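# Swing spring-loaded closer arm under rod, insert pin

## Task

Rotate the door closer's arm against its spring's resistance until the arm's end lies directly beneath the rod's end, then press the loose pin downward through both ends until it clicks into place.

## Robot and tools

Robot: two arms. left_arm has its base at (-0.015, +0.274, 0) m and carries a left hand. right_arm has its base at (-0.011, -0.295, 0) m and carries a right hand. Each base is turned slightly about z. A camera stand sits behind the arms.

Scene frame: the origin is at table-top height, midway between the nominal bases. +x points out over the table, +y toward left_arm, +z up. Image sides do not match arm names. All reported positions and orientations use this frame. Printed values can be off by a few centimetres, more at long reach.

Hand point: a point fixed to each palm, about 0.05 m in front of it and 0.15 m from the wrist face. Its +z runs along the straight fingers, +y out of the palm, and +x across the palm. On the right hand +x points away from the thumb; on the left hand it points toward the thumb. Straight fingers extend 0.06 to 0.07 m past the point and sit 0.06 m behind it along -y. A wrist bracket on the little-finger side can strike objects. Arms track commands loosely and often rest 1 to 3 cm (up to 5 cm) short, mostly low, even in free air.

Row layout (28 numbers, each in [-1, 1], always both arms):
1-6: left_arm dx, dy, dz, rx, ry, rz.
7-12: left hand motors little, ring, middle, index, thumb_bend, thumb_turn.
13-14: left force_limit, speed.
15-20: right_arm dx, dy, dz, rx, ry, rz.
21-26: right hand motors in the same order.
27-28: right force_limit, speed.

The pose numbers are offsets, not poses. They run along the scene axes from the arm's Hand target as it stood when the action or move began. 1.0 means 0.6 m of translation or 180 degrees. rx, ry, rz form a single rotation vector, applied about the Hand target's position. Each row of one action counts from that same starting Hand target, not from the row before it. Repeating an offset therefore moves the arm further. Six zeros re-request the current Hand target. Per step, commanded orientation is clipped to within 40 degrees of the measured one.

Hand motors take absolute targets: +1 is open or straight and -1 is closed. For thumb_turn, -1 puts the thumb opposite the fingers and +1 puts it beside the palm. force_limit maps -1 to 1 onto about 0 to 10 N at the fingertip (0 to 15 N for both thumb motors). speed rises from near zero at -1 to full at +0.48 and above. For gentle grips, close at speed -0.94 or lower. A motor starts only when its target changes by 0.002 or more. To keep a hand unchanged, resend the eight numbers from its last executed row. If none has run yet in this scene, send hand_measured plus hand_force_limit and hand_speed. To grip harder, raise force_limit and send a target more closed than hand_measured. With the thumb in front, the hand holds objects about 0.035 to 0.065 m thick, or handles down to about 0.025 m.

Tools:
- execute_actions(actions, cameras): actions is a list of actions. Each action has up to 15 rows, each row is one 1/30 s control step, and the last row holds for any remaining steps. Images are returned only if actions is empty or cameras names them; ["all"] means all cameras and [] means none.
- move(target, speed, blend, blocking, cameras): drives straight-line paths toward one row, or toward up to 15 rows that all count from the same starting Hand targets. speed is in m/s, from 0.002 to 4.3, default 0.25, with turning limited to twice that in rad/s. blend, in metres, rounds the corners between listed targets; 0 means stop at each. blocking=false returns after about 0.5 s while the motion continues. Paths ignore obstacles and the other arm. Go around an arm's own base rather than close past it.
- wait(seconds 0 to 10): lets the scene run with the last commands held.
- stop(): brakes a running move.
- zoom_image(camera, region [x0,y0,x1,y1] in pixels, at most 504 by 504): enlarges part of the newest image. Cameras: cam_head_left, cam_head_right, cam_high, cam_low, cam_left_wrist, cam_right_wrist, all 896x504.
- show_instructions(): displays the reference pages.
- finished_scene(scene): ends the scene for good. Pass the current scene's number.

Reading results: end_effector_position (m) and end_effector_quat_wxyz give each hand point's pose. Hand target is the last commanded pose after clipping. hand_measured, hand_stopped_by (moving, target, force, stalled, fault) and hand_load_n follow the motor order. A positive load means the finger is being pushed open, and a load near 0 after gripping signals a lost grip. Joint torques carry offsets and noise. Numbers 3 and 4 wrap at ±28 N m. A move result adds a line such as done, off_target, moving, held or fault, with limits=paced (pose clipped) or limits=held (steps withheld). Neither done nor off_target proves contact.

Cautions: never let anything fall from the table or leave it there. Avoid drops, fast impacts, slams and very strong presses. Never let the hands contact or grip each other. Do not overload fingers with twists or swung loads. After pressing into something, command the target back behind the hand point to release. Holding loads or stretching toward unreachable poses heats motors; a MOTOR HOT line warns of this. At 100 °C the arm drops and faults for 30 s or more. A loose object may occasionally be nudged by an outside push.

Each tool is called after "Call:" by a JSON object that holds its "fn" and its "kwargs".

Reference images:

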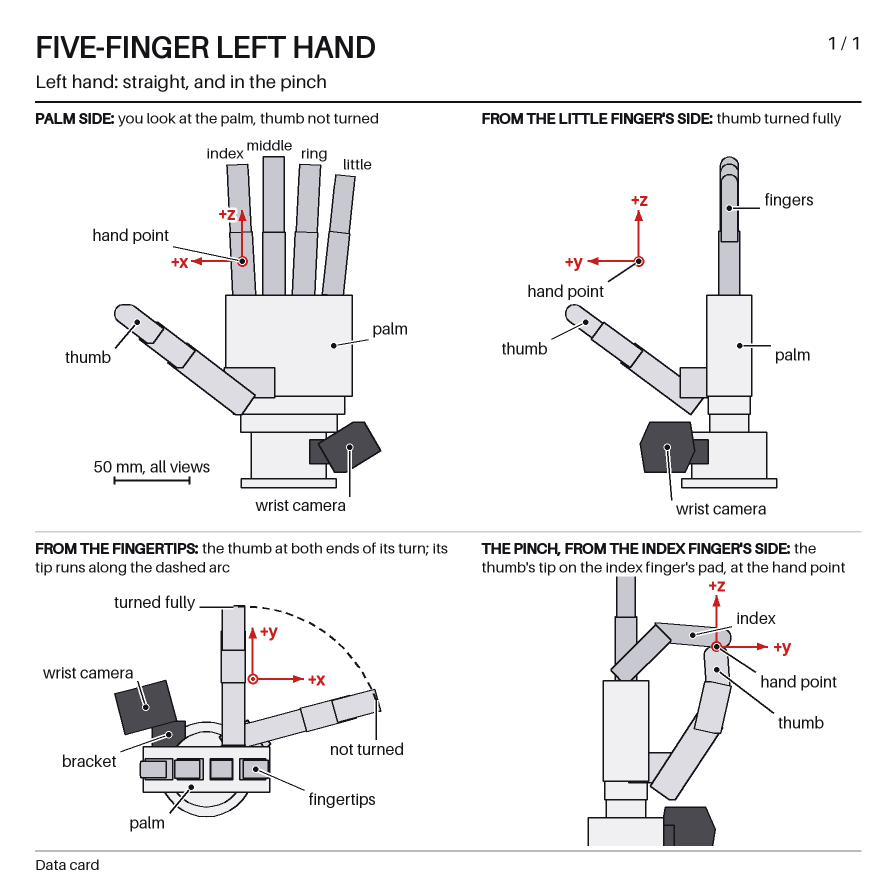

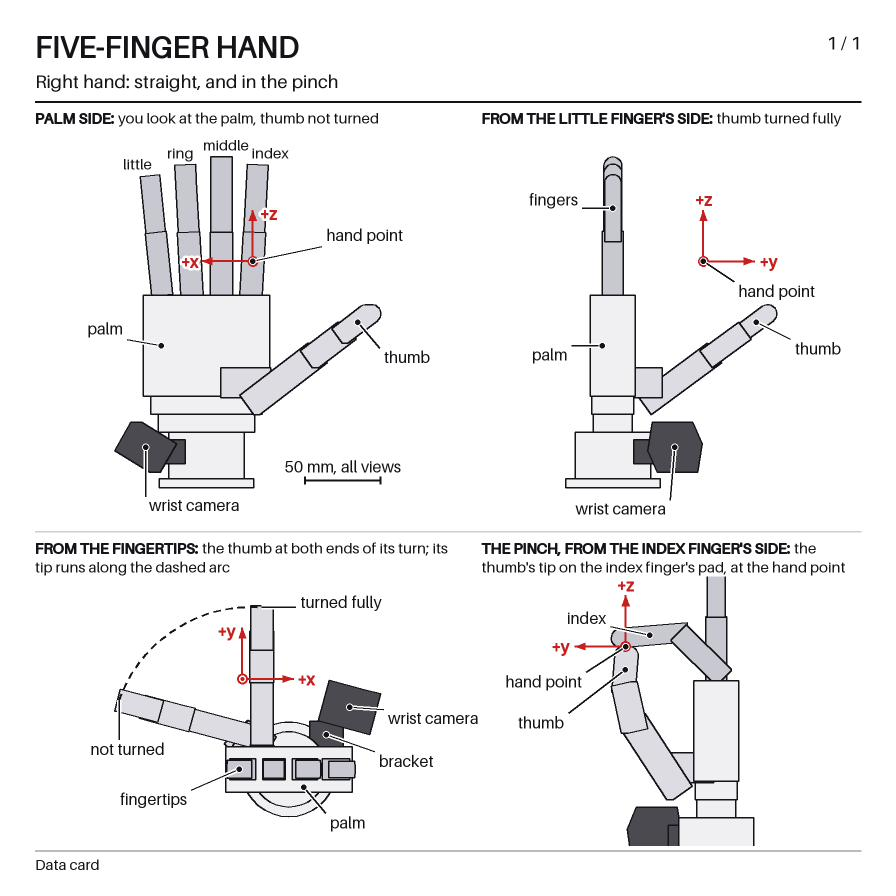

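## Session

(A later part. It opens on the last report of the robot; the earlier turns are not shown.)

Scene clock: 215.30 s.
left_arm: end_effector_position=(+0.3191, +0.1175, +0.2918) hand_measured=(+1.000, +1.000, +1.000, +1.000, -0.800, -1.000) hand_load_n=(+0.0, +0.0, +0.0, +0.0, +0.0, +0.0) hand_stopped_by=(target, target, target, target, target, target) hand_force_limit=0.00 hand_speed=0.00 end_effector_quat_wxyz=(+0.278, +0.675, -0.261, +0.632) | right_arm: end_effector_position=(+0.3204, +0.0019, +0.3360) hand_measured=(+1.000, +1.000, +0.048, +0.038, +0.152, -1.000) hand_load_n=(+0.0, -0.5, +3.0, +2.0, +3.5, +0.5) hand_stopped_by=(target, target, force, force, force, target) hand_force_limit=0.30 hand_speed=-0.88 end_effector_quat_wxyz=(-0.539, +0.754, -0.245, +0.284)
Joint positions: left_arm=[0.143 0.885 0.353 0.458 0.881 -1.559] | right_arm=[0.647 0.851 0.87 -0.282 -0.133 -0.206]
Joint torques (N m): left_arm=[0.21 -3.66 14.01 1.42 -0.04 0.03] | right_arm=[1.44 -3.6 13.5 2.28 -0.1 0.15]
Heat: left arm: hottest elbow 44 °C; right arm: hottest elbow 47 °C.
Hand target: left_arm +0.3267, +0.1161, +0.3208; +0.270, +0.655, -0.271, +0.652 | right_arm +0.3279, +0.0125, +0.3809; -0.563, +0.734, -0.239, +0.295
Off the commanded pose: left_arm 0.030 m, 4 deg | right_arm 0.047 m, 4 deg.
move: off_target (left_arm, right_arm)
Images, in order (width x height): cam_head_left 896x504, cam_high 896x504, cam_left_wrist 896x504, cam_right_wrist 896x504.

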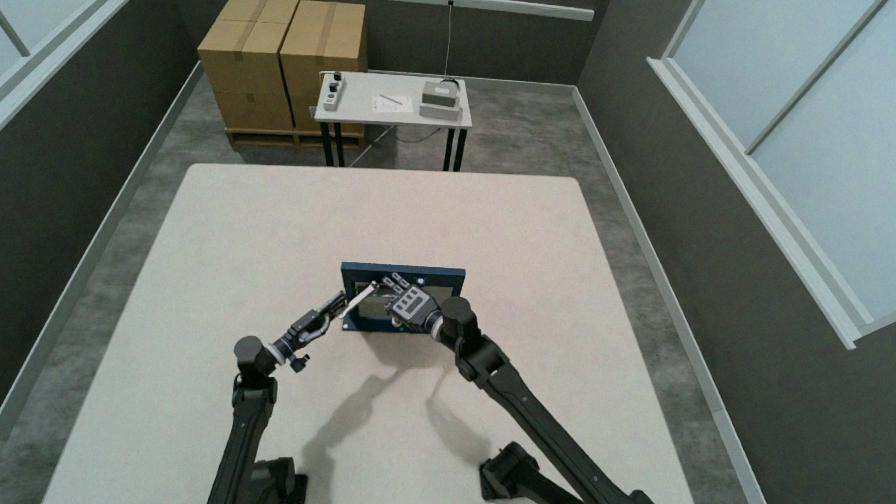

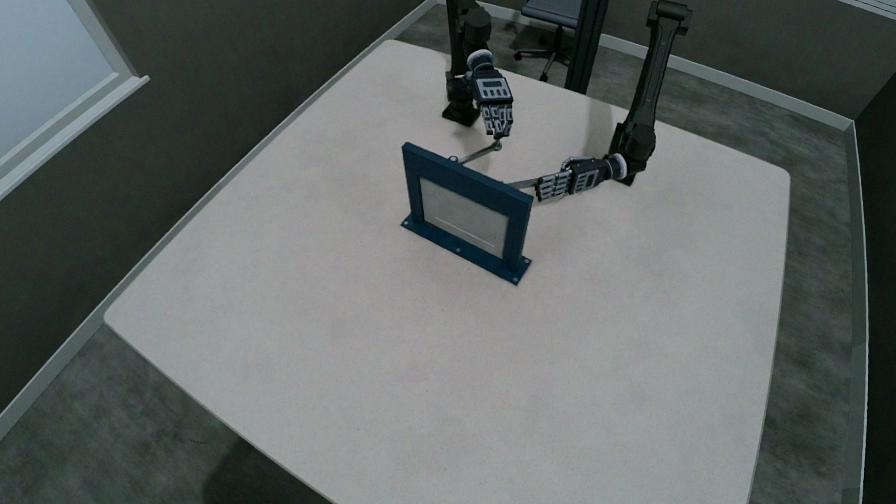

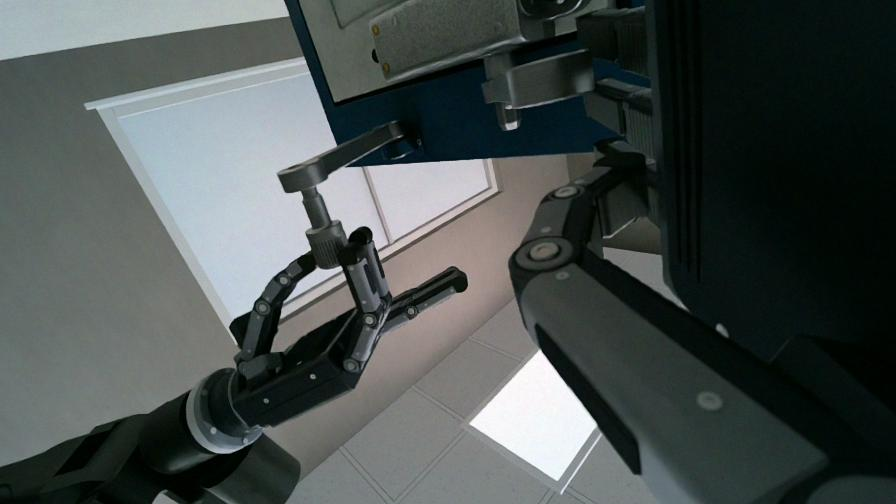

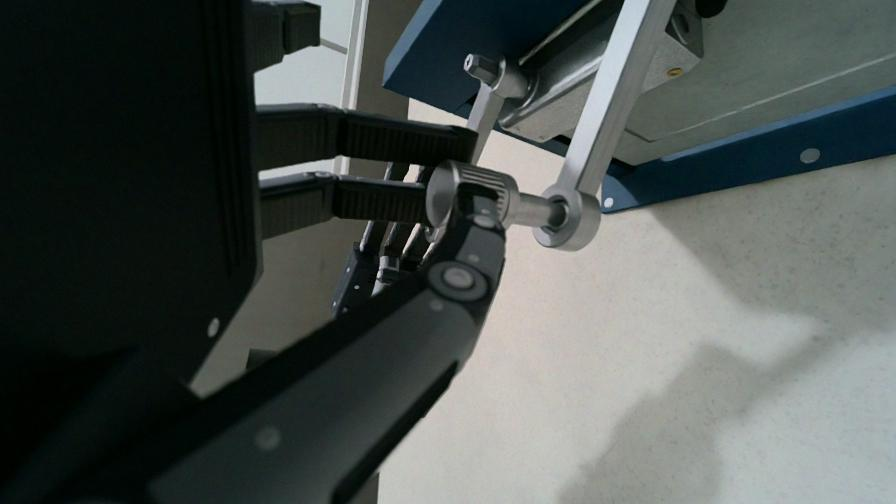

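Call:
{"fn": "move", "kwargs": {"target": [[-0.02,-0.02,-0.003,0,0,0,1,1,1,1,-0.8,-1,0,0,0,0,0,0,0,0,1,1,-0.12,-0.12,-0.12,-1,0.3,-0.88],[-0.052,-0.0413,-0.003,0,0,0,1,1,1,1,-0.8,-1,0,0,0,0,0,0,0,0,1,1,-0.12,-0.12,-0.12,-1,0.3,-0.88]], "speed": 0.06, "blend": 0.01, "cameras": ["cam_left_wrist","cam_head_left","cam_high","cam_right_wrist"]}}

Call:
{"fn": "zoom_image", "kwargs": {"camera": "cam_head_left", "region": [280, 255, 440, 345]}}

Call:
{"fn": "zoom_image", "kwargs": {"camera": "cam_left_wrist", "region": [260, 30, 660, 300]}}

Scene clock: 219.67 s.
left_arm: end_effector_position=(+0.3008, +0.0948, +0.3194) hand_measured=(+1.000, +1.000, +1.000, +1.000, -0.800, -1.000) hand_load_n=(+0.0, +0.0, +0.0, +0.0, +0.0, +0.0) hand_stopped_by=(target, target, target, target, target, target) hand_force_limit=0.00 hand_speed=0.00 end_effector_quat_wxyz=(+0.263, +0.655, -0.270, +0.655) | right_arm: end_effector_position=(+0.3204, +0.0019, +0.3360) hand_measured=(+1.000, +1.000, +0.048, +0.038, +0.152, -1.000) hand_load_n=(+0.0, +0.0, +3.0, +2.5, +3.5, +0.0) hand_stopped_by=(target, target, force, force, force, target) hand_force_limit=0.30 hand_speed=-0.88 end_effector_quat_wxyz=(-0.539, +0.754, -0.245, +0.284)
Joint positions: left_arm=[0.044 0.755 0.353 0.398 0.772 -1.559] | right_arm=[0.647 0.851 0.87 -0.282 -0.133 -0.206]
Joint torques (N m): left_arm=[-0.73 -2.32 9.54 0.83 0.14 0.08] | right_arm=[1.49 -3.66 13.59 2.28 -0.1 0.15]
Heat: left arm: hottest elbow 45 °C; right arm: hottest elbow 49 °C.
Hand target: left_arm +0.2955, +0.0913, +0.3189; +0.270, +0.655, -0.271, +0.652 | right_arm +0.3279, +0.0125, +0.3809; -0.563, +0.734, -0.239, +0.295
Off the commanded pose: left_arm 0.006 m, 1 deg | right_arm 0.047 m, 4 deg.
move: off_target (right_arm); blend cut to 0.0081 m at target 1
Images, in order (width x height): cam_head_left 896x504, cam_high 896x504, cam_left_wrist 896x504, cam_right_wrist 896x504.

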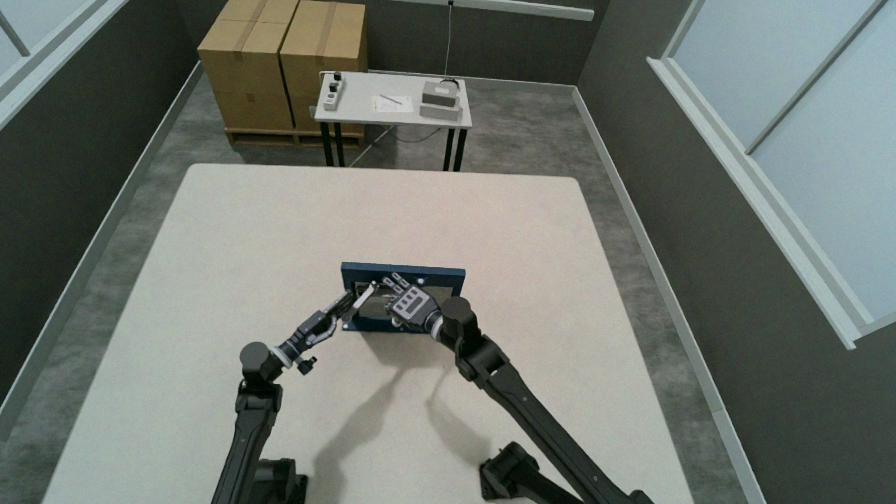

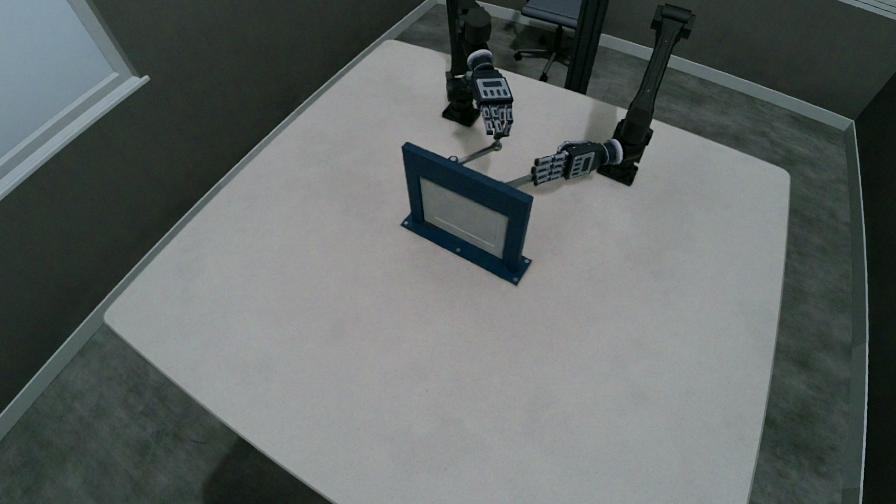

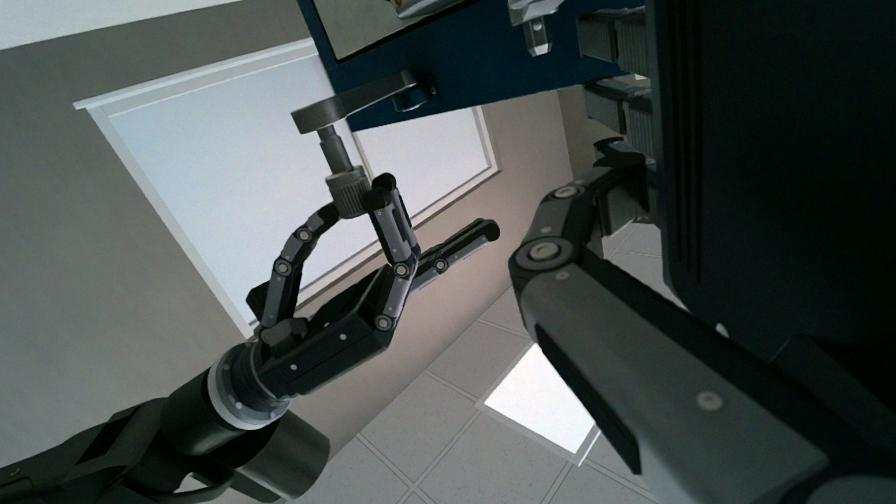

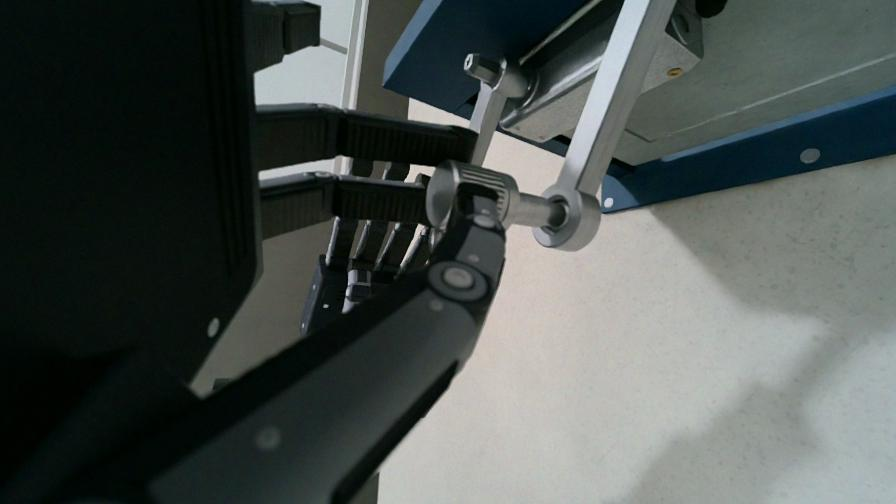

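Scaled by 3.150.

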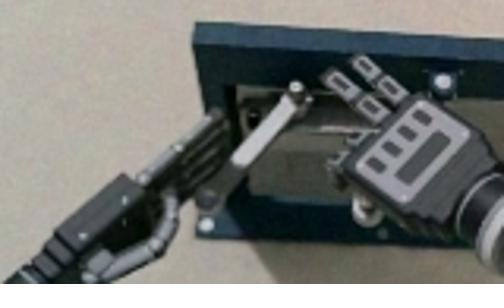

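Scaled by 1.260.

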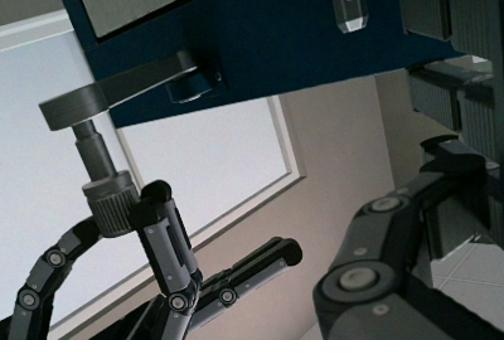

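Call:
{"fn": "move", "kwargs": {"target": [-0.033,-0.0285,-0.023,0,0,0,1,1,1,1,-0.8,-1,0,0,0,0,0,0,0,0,1,1,-0.12,-0.12,-0.12,-1,0.3,-0.88], "speed": 0.05, "cameras": ["cam_left_wrist","cam_head_left","cam_right_wrist"]}}

Call:
{"fn": "zoom_image", "kwargs": {"camera": "cam_head_left", "region": [280, 255, 440, 345]}}

Call:
{"fn": "zoom_image", "kwargs": {"camera": "cam_left_wrist", "region": [260, 30, 660, 300]}}

Scene clock: 222.23 s.
left_arm: end_effector_position=(+0.2833, +0.0795, +0.3107) hand_measured=(+1.000, +1.000, +1.000, +1.000, -0.800, -1.000) hand_load_n=(+0.5, +0.0, +0.0, +0.0, +0.0, +0.0) hand_stopped_by=(target, target, target, target, target, target) hand_force_limit=0.00 hand_speed=0.00 end_effector_quat_wxyz=(+0.257, +0.652, -0.267, +0.661) | right_arm: end_effector_position=(+0.3204, +0.0019, +0.3360) hand_measured=(+1.000, +1.000, +0.048, +0.038, +0.152, -1.000) hand_load_n=(+0.0, +0.0, +3.5, +2.5, +3.5, +0.0) hand_stopped_by=(target, target, force, force, force, target) hand_force_limit=0.30 hand_speed=-0.88 end_effector_quat_wxyz=(-0.539, +0.754, -0.245, +0.284)
Joint positions: left_arm=[-0.038 0.685 0.299 0.395 0.677 -1.559] | right_arm=[0.647 0.851 0.87 -0.282 -0.133 -0.206]
Joint torques (N m): left_arm=[-1.55 -2.73 9.22 0.54 0.36 0.08] | right_arm=[1.2 -3.49 13.49 2.29 -0.1 0.14]
Heat: left arm: hottest elbow 45 °C; right arm: hottest elbow 50 °C.
Hand target: left_arm +0.2756, +0.0741, +0.3052; +0.270, +0.655, -0.271, +0.652 | right_arm +0.3279, +0.0125, +0.3809; -0.563, +0.734, -0.239, +0.295
Off the commanded pose: left_arm 0.011 m, 2 deg | right_arm 0.047 m, 4 deg.
move: off_target (left_arm, right_arm)
Images, in order (width x height): cam_head_left 896x504, cam_left_wrist 896x504, cam_right_wrist 896x504.

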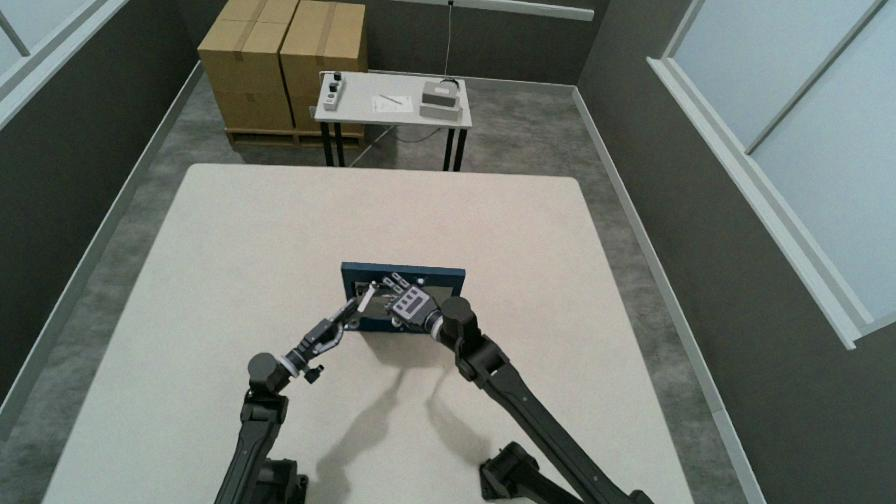

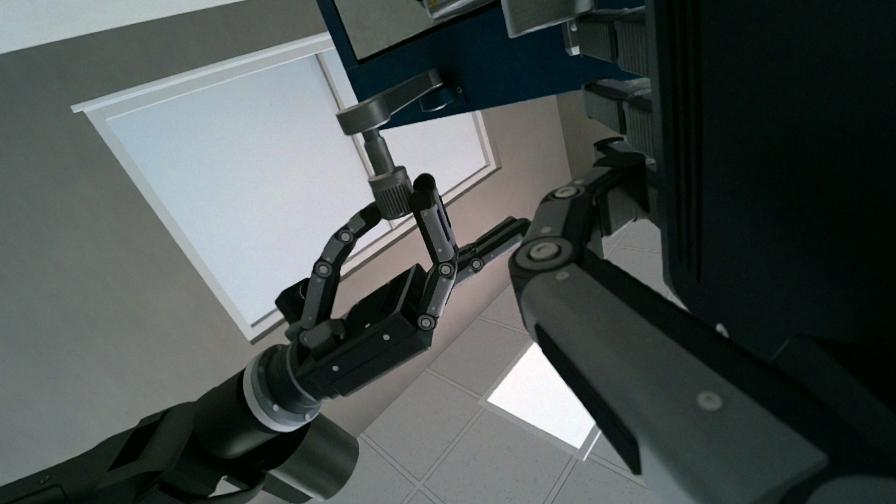

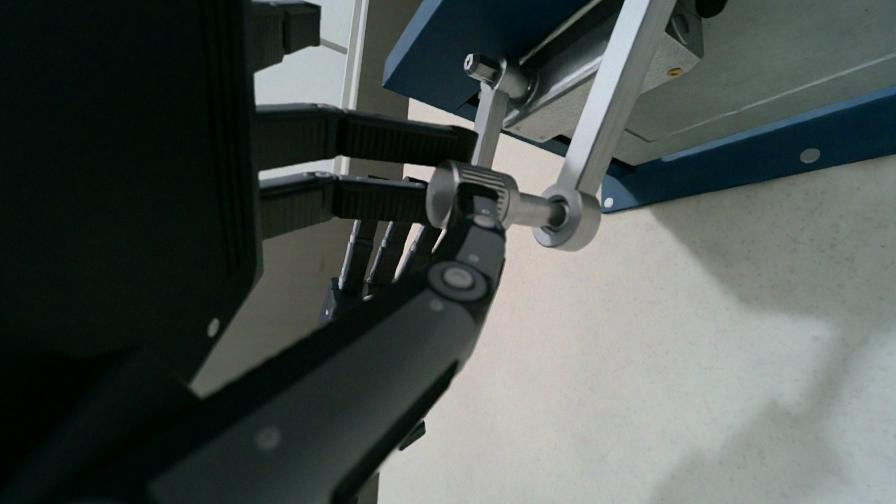

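Scaled by 3.150.

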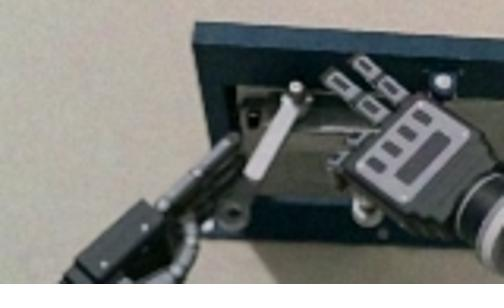

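Scaled by 1.260.

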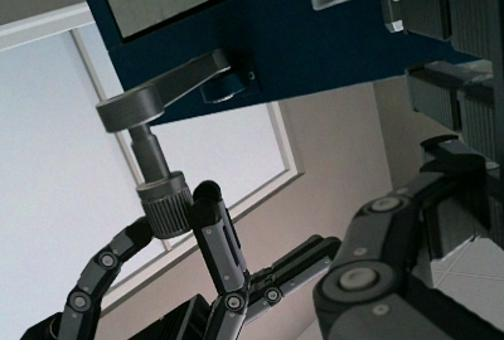

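Call:
{"fn": "move", "kwargs": {"target": [[-0.0188,-0.03,-0.015,0,0,0,1,1,1,1,-0.8,-1,0,0,0,0,0,0,0,0,1,1,-0.12,-0.12,-0.12,-1,0.3,-0.88],[-0.0243,-0.05,-0.025,0,0,0,1,1,1,1,-0.8,-1,0,0,0,0,0,0,0,0,1,1,-0.12,-0.12,-0.12,-1,0.3,-0.88]], "speed": 0.05, "blend": 0.006, "cameras": ["cam_left_wrist","cam_head_left","cam_right_wrist"]}}

Call:
{"fn": "zoom_image", "kwargs": {"camera": "cam_head_left", "region": [280, 255, 440, 345]}}

Call:
{"fn": "zoom_image", "kwargs": {"camera": "cam_left_wrist", "region": [260, 0, 660, 270]}}

Call:
{"fn": "zoom_image", "kwargs": {"camera": "cam_right_wrist", "region": [360, 20, 660, 270]}}

Scene clock: 225.73 s.
left_arm: end_effector_position=(+0.2702, +0.0520, +0.3060) hand_measured=(+1.000, +1.000, +1.000, +1.000, -0.800, -1.000) hand_load_n=(+0.5, +0.0, +0.0, +0.0, +0.0, +0.0) hand_stopped_by=(target, target, target, target, target, target) hand_force_limit=0.00 hand_speed=0.00 end_effector_quat_wxyz=(+0.252, +0.648, -0.262, +0.669) | right_arm: end_effector_position=(+0.3204, +0.0019, +0.3360) hand_measured=(+1.000, +1.000, +0.048, +0.038, +0.152, -1.000) hand_load_n=(+0.0, +0.0, +3.0, +2.5, +3.5, +0.0) hand_stopped_by=(target, target, force, force, force, target) hand_force_limit=0.30 hand_speed=-0.88 end_effector_quat_wxyz=(-0.539, +0.754, -0.245, +0.284)
Joint positions: left_arm=[-0.199 0.649 0.265 0.409 0.502 -1.559] | right_arm=[0.647 0.851 0.87 -0.282 -0.133 -0.206]
Joint torques (N m): left_arm=[-1.9 0.03 7.83 1.48 0.75 -0.02] | right_arm=[1.26 -3.6 13.52 2.26 -0.1 0.15]
Heat: left arm: hottest elbow 44 °C; right arm: hottest elbow 51 °C.
Hand target: left_arm +0.2611, +0.0441, +0.2902; +0.270, +0.655, -0.271, +0.652 | right_arm +0.3279, +0.0125, +0.3809; -0.563, +0.734, -0.239, +0.295
Off the commanded pose: left_arm 0.020 m, 3 deg | right_arm 0.047 m, 4 deg.
move: off_target (left_arm, right_arm)
Images, in order (width x height): cam_head_left 896x504, cam_left_wrist 896x504, cam_right_wrist 896x504.

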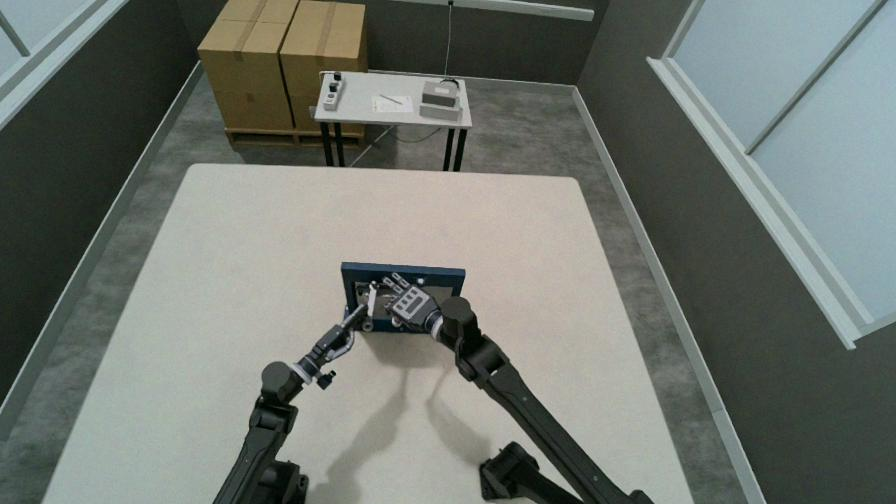

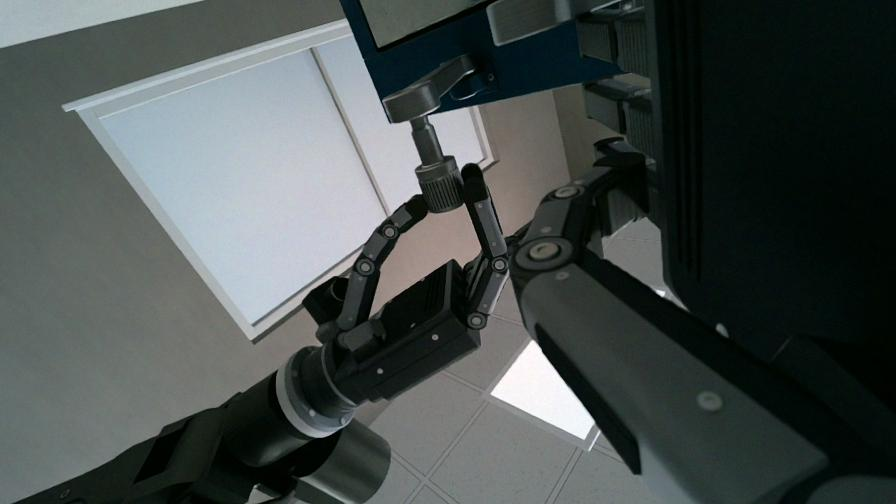

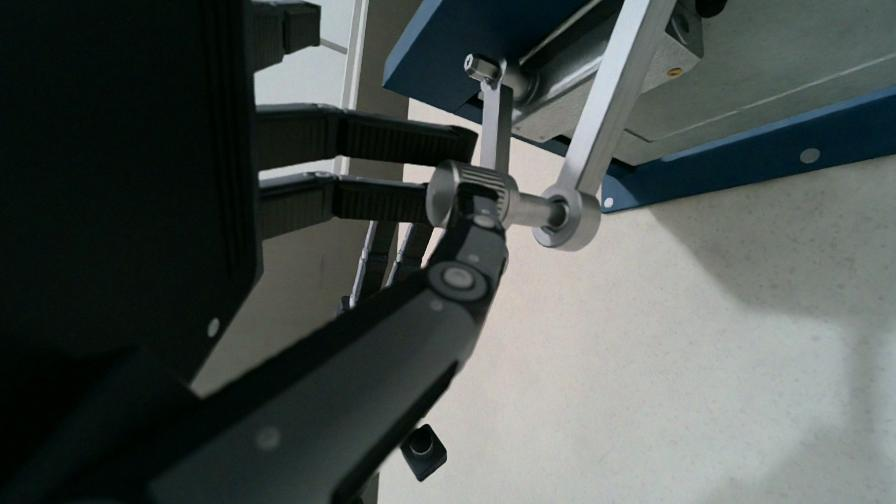

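Scaled by 3.150.

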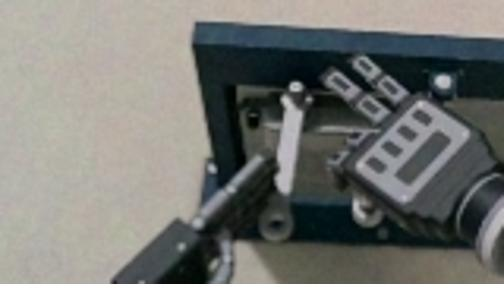

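Scaled by 1.260.

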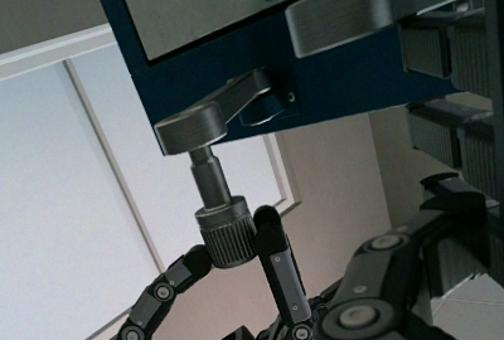

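Scaled by 1.680.

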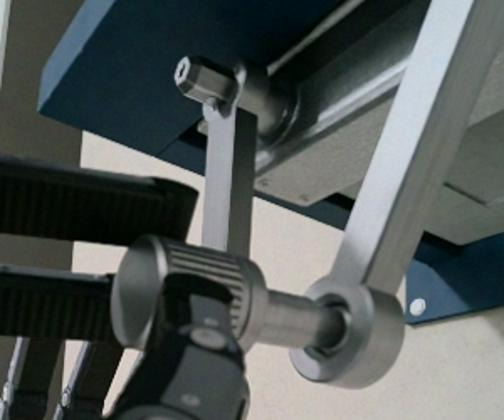

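Call:
{"fn": "zoom_image", "kwargs": {"camera": "cam_head_left", "region": [355, 300, 415, 345]}}

Call:
{"fn": "zoom_image", "kwargs": {"camera": "cam_head_right", "region": [355, 300, 415, 345]}}

Scaled by 8.400.

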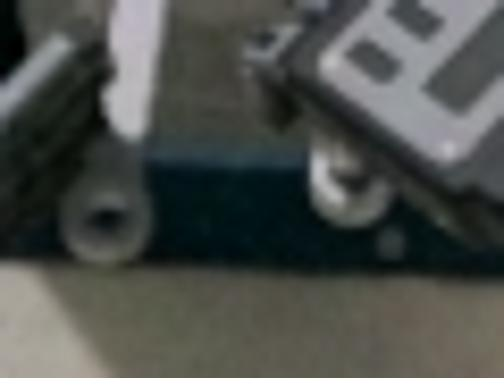

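This scene's latest camera images include none from cam_head_right. They are from: cam_head_left, cam_left_wrist, cam_right_wrist. cam_head_right's image comes with the result of a call that names it in "cameras".

Call:
{"fn": "move", "kwargs": {"target": [-0.009,-0.048,-0.012,0,0,0,1,1,1,1,-0.8,-1,0,0,0,0,0,0,0,0,1,1,-0.12,-0.12,-0.12,-1,0.3,-0.88], "speed": 0.05, "cameras": ["cam_left_wrist","cam_head_left","cam_right_wrist","cam_head_right"]}}

Call:
{"fn": "zoom_image", "kwargs": {"camera": "cam_head_left", "region": [340, 270, 420, 345]}}

Call:
{"fn": "zoom_image", "kwargs": {"camera": "cam_left_wrist", "region": [360, 0, 700, 250]}}

Call:
{"fn": "zoom_image", "kwargs": {"camera": "cam_right_wrist", "region": [360, 20, 660, 270]}}

Scene clock: 230.17 s.
left_arm: end_effector_position=(+0.2634, +0.0259, +0.3046) hand_measured=(+1.000, +1.000, +1.000, +1.000, -0.800, -1.000) hand_load_n=(+0.5, +0.0, +0.0, +0.0, +0.0, +0.0) hand_stopped_by=(target, target, target, target, target, target) hand_force_limit=0.00 hand_speed=0.00 end_effector_quat_wxyz=(+0.252, +0.642, -0.259, +0.676) | right_arm: end_effector_position=(+0.3204, +0.0019, +0.3360) hand_measured=(+1.000, +1.000, +0.048, +0.038, +0.152, -1.000) hand_load_n=(+0.0, +0.0, +3.0, +2.5, +3.5, +0.5) hand_stopped_by=(target, target, force, force, force, target) hand_force_limit=0.30 hand_speed=-0.88 end_effector_quat_wxyz=(-0.539, +0.754, -0.245, +0.284)
Joint positions: left_arm=[-0.347 0.673 0.254 0.462 0.348 -1.559] | right_arm=[0.647 0.851 0.87 -0.282 -0.133 -0.206]
Joint torques (N m): left_arm=[-0.97 1.38 8.21 1.44 0.85 0.03] | right_arm=[1.49 -3.55 13.42 2.24 -0.1 0.15]
Heat: left arm: hottest elbow 43 °C; right arm: hottest elbow 53 °C.
Hand target: left_arm +0.2557, +0.0154, +0.2830; +0.270, +0.655, -0.271, +0.652 | right_arm +0.3279, +0.0125, +0.3809; -0.563, +0.734, -0.239, +0.295
Off the commanded pose: left_arm 0.025 m, 4 deg | right_arm 0.047 m, 4 deg.
move: off_target (left_arm, right_arm)
Images, in order (width x height): cam_head_left 896x504, cam_head_right 896x504, cam_left_wrist 896x504, cam_right_wrist 896x504.

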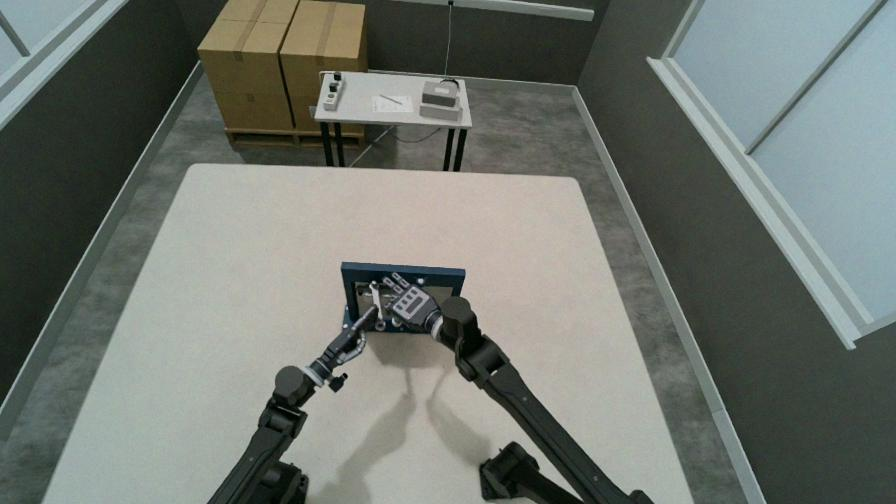

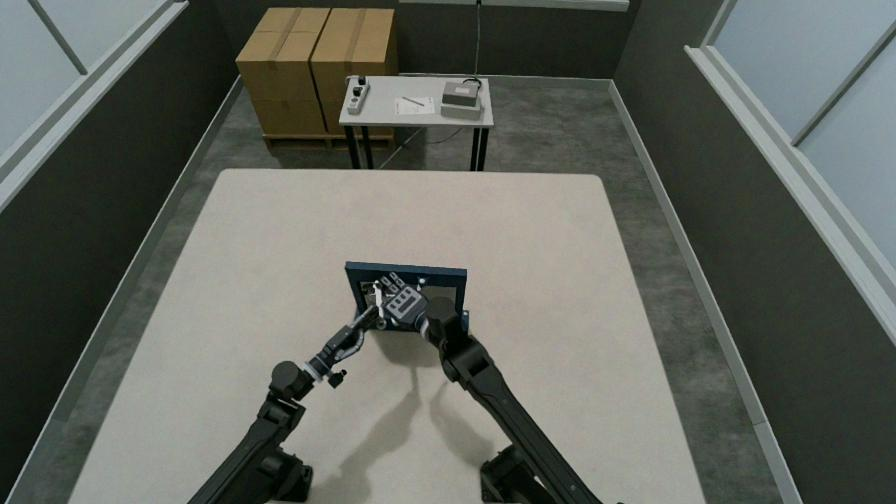

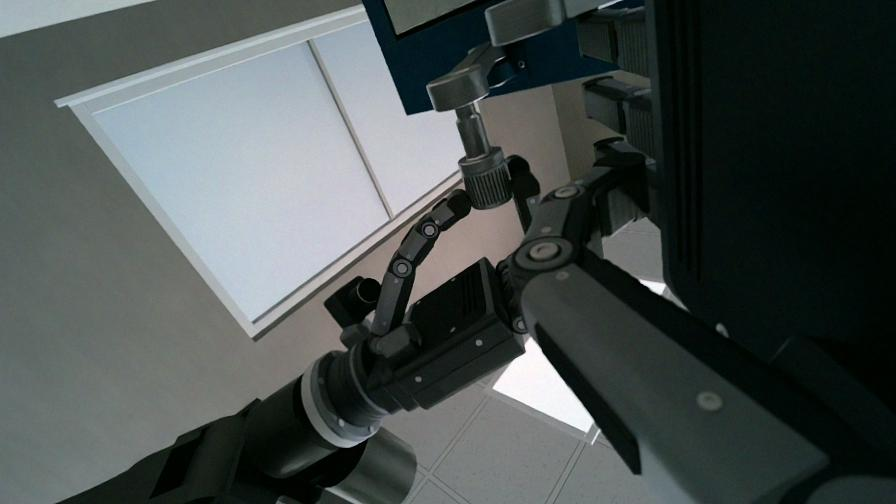

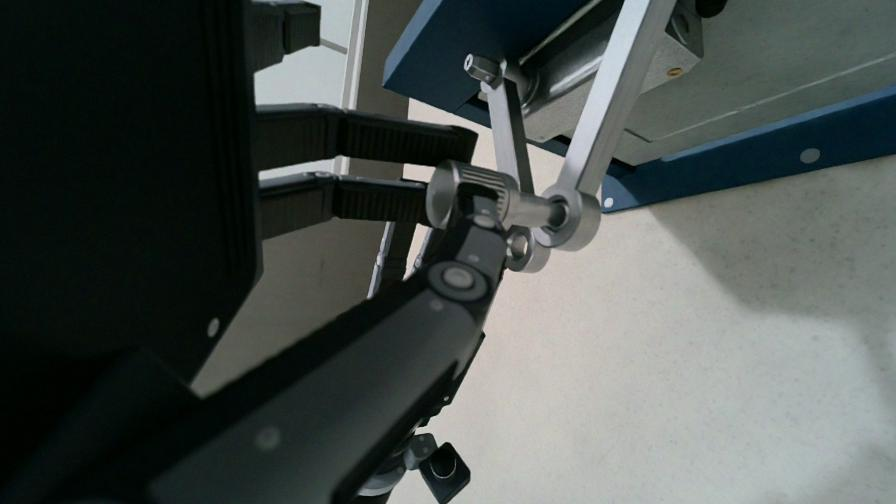

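Scaled by 6.300.

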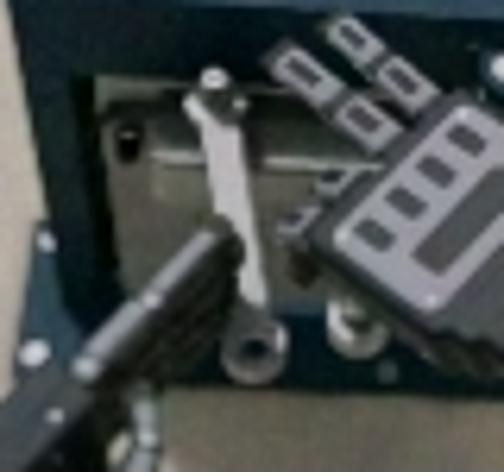

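Scaled by 1.482.

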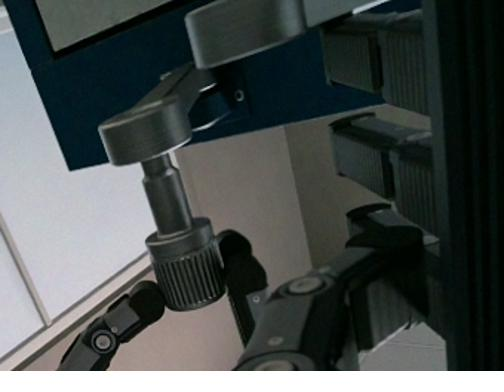

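Scaled by 1.680.

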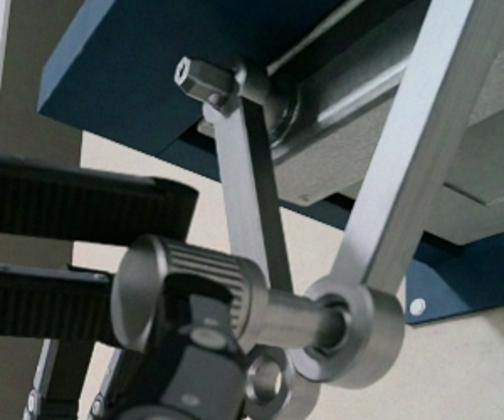

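Call:
{"fn": "move", "kwargs": {"target": [0.0,0.0,-0.035,0,0,0,1,1,1,1,-0.8,-1,0,0,0.0,0.0,0,0,0,0,1,1,-0.12,-0.12,-0.12,-1,0.3,-0.88], "speed": 0.05, "cameras": ["cam_left_wrist","cam_head_left","cam_right_wrist","cam_head_right"]}}

Call:
{"fn": "zoom_image", "kwargs": {"camera": "cam_head_left", "region": [340, 270, 420, 345]}}

Call:
{"fn": "zoom_image", "kwargs": {"camera": "cam_head_right", "region": [340, 270, 420, 345]}}

Scene clock: 233.97 s.
left_arm: end_effector_position=(+0.2610, +0.0252, +0.2995) hand_measured=(+1.000, +1.000, +1.000, +1.000, -0.800, -1.000) hand_load_n=(+0.0, +0.0, +0.0, +0.0, +0.0, +0.0) hand_stopped_by=(target, target, target, target, target, target) hand_force_limit=0.00 hand_speed=0.00 end_effector_quat_wxyz=(+0.254, +0.626, -0.260, +0.690) | right_arm: end_effector_position=(+0.3204, +0.0019, +0.3360) hand_measured=(+1.000, +1.000, +0.048, +0.038, +0.152, -1.000) hand_load_n=(+0.0, +0.0, +3.0, +2.5, +3.5, +0.5) hand_stopped_by=(target, target, force, force, force, target) hand_force_limit=0.30 hand_speed=-0.88 end_effector_quat_wxyz=(-0.539, +0.754, -0.245, +0.284)
Joint positions: left_arm=[-0.35 0.721 0.223 0.586 0.351 -1.559] | right_arm=[0.647 0.851 0.87 -0.282 -0.133 -0.206]
Joint torques (N m): left_arm=[-2.37 2.67 6.8 0.64 0.71 0.08] | right_arm=[1.49 -3.55 13.44 2.28 -0.09 0.14]
Heat: left arm: hottest elbow 42 °C; right arm: hottest elbow 54 °C.
Hand target: left_arm +0.2557, +0.0154, +0.2621; +0.270, +0.655, -0.271, +0.652 | right_arm +0.3279, +0.0125, +0.3809; -0.563, +0.734, -0.239, +0.295
Off the commanded pose: left_arm 0.039 m, 6 deg | right_arm 0.047 m, 4 deg.
move: off_target (left_arm, right_arm)
Images, in order (width x height): cam_head_left 896x504, cam_head_right 896x504, cam_left_wrist 896x504, cam_right_wrist 896x504.

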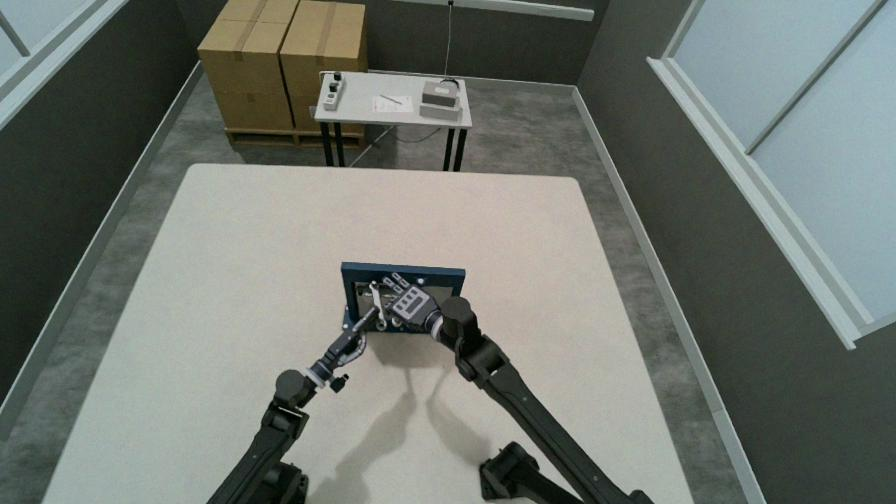

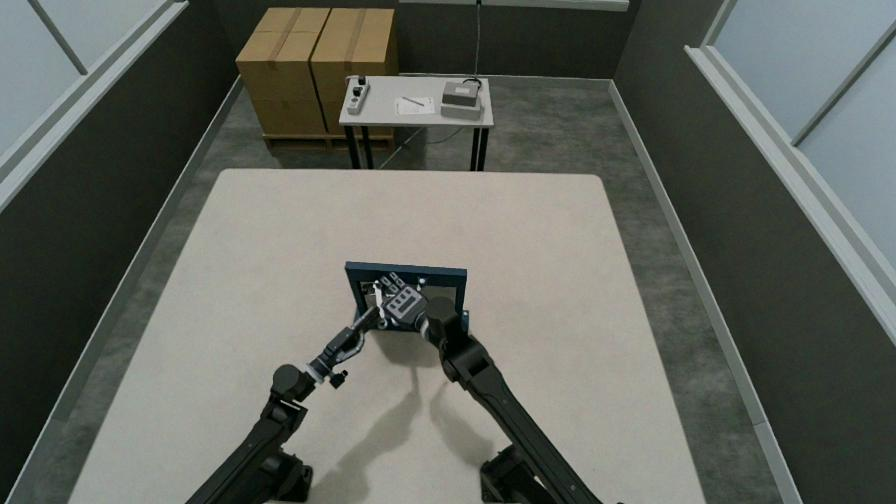

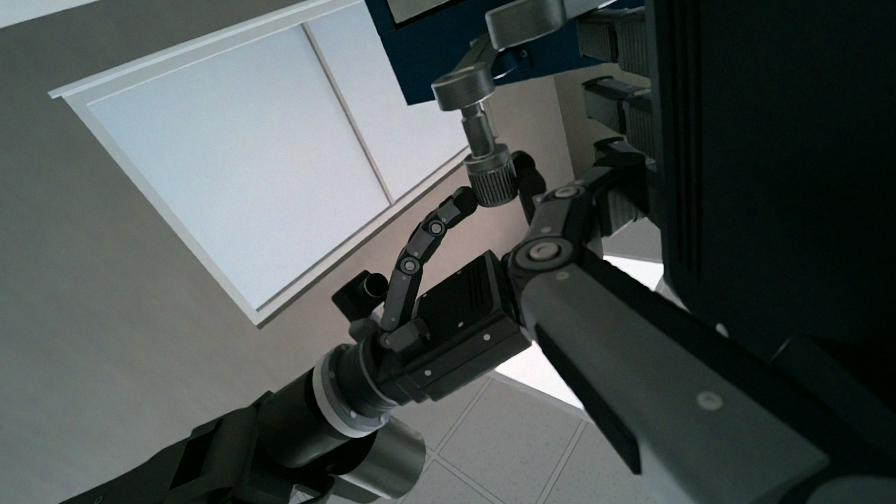

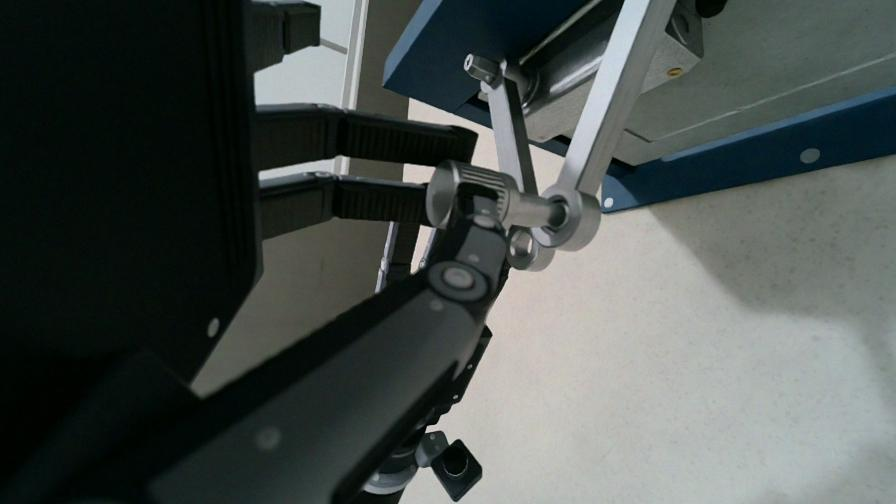

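Scaled by 6.300.

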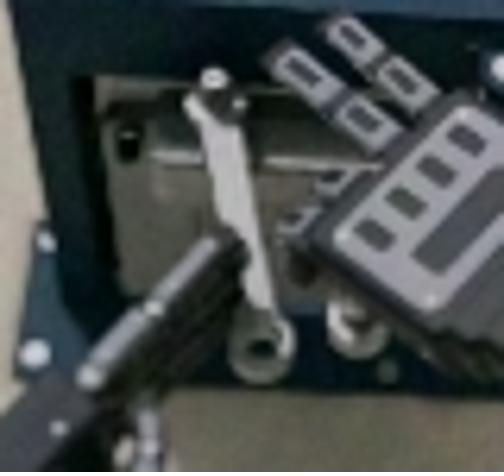

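Scaled by 6.300.

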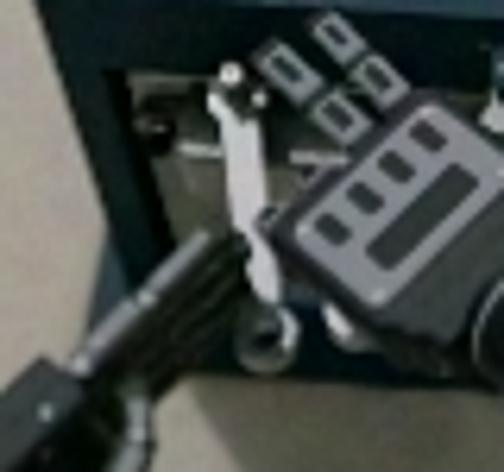

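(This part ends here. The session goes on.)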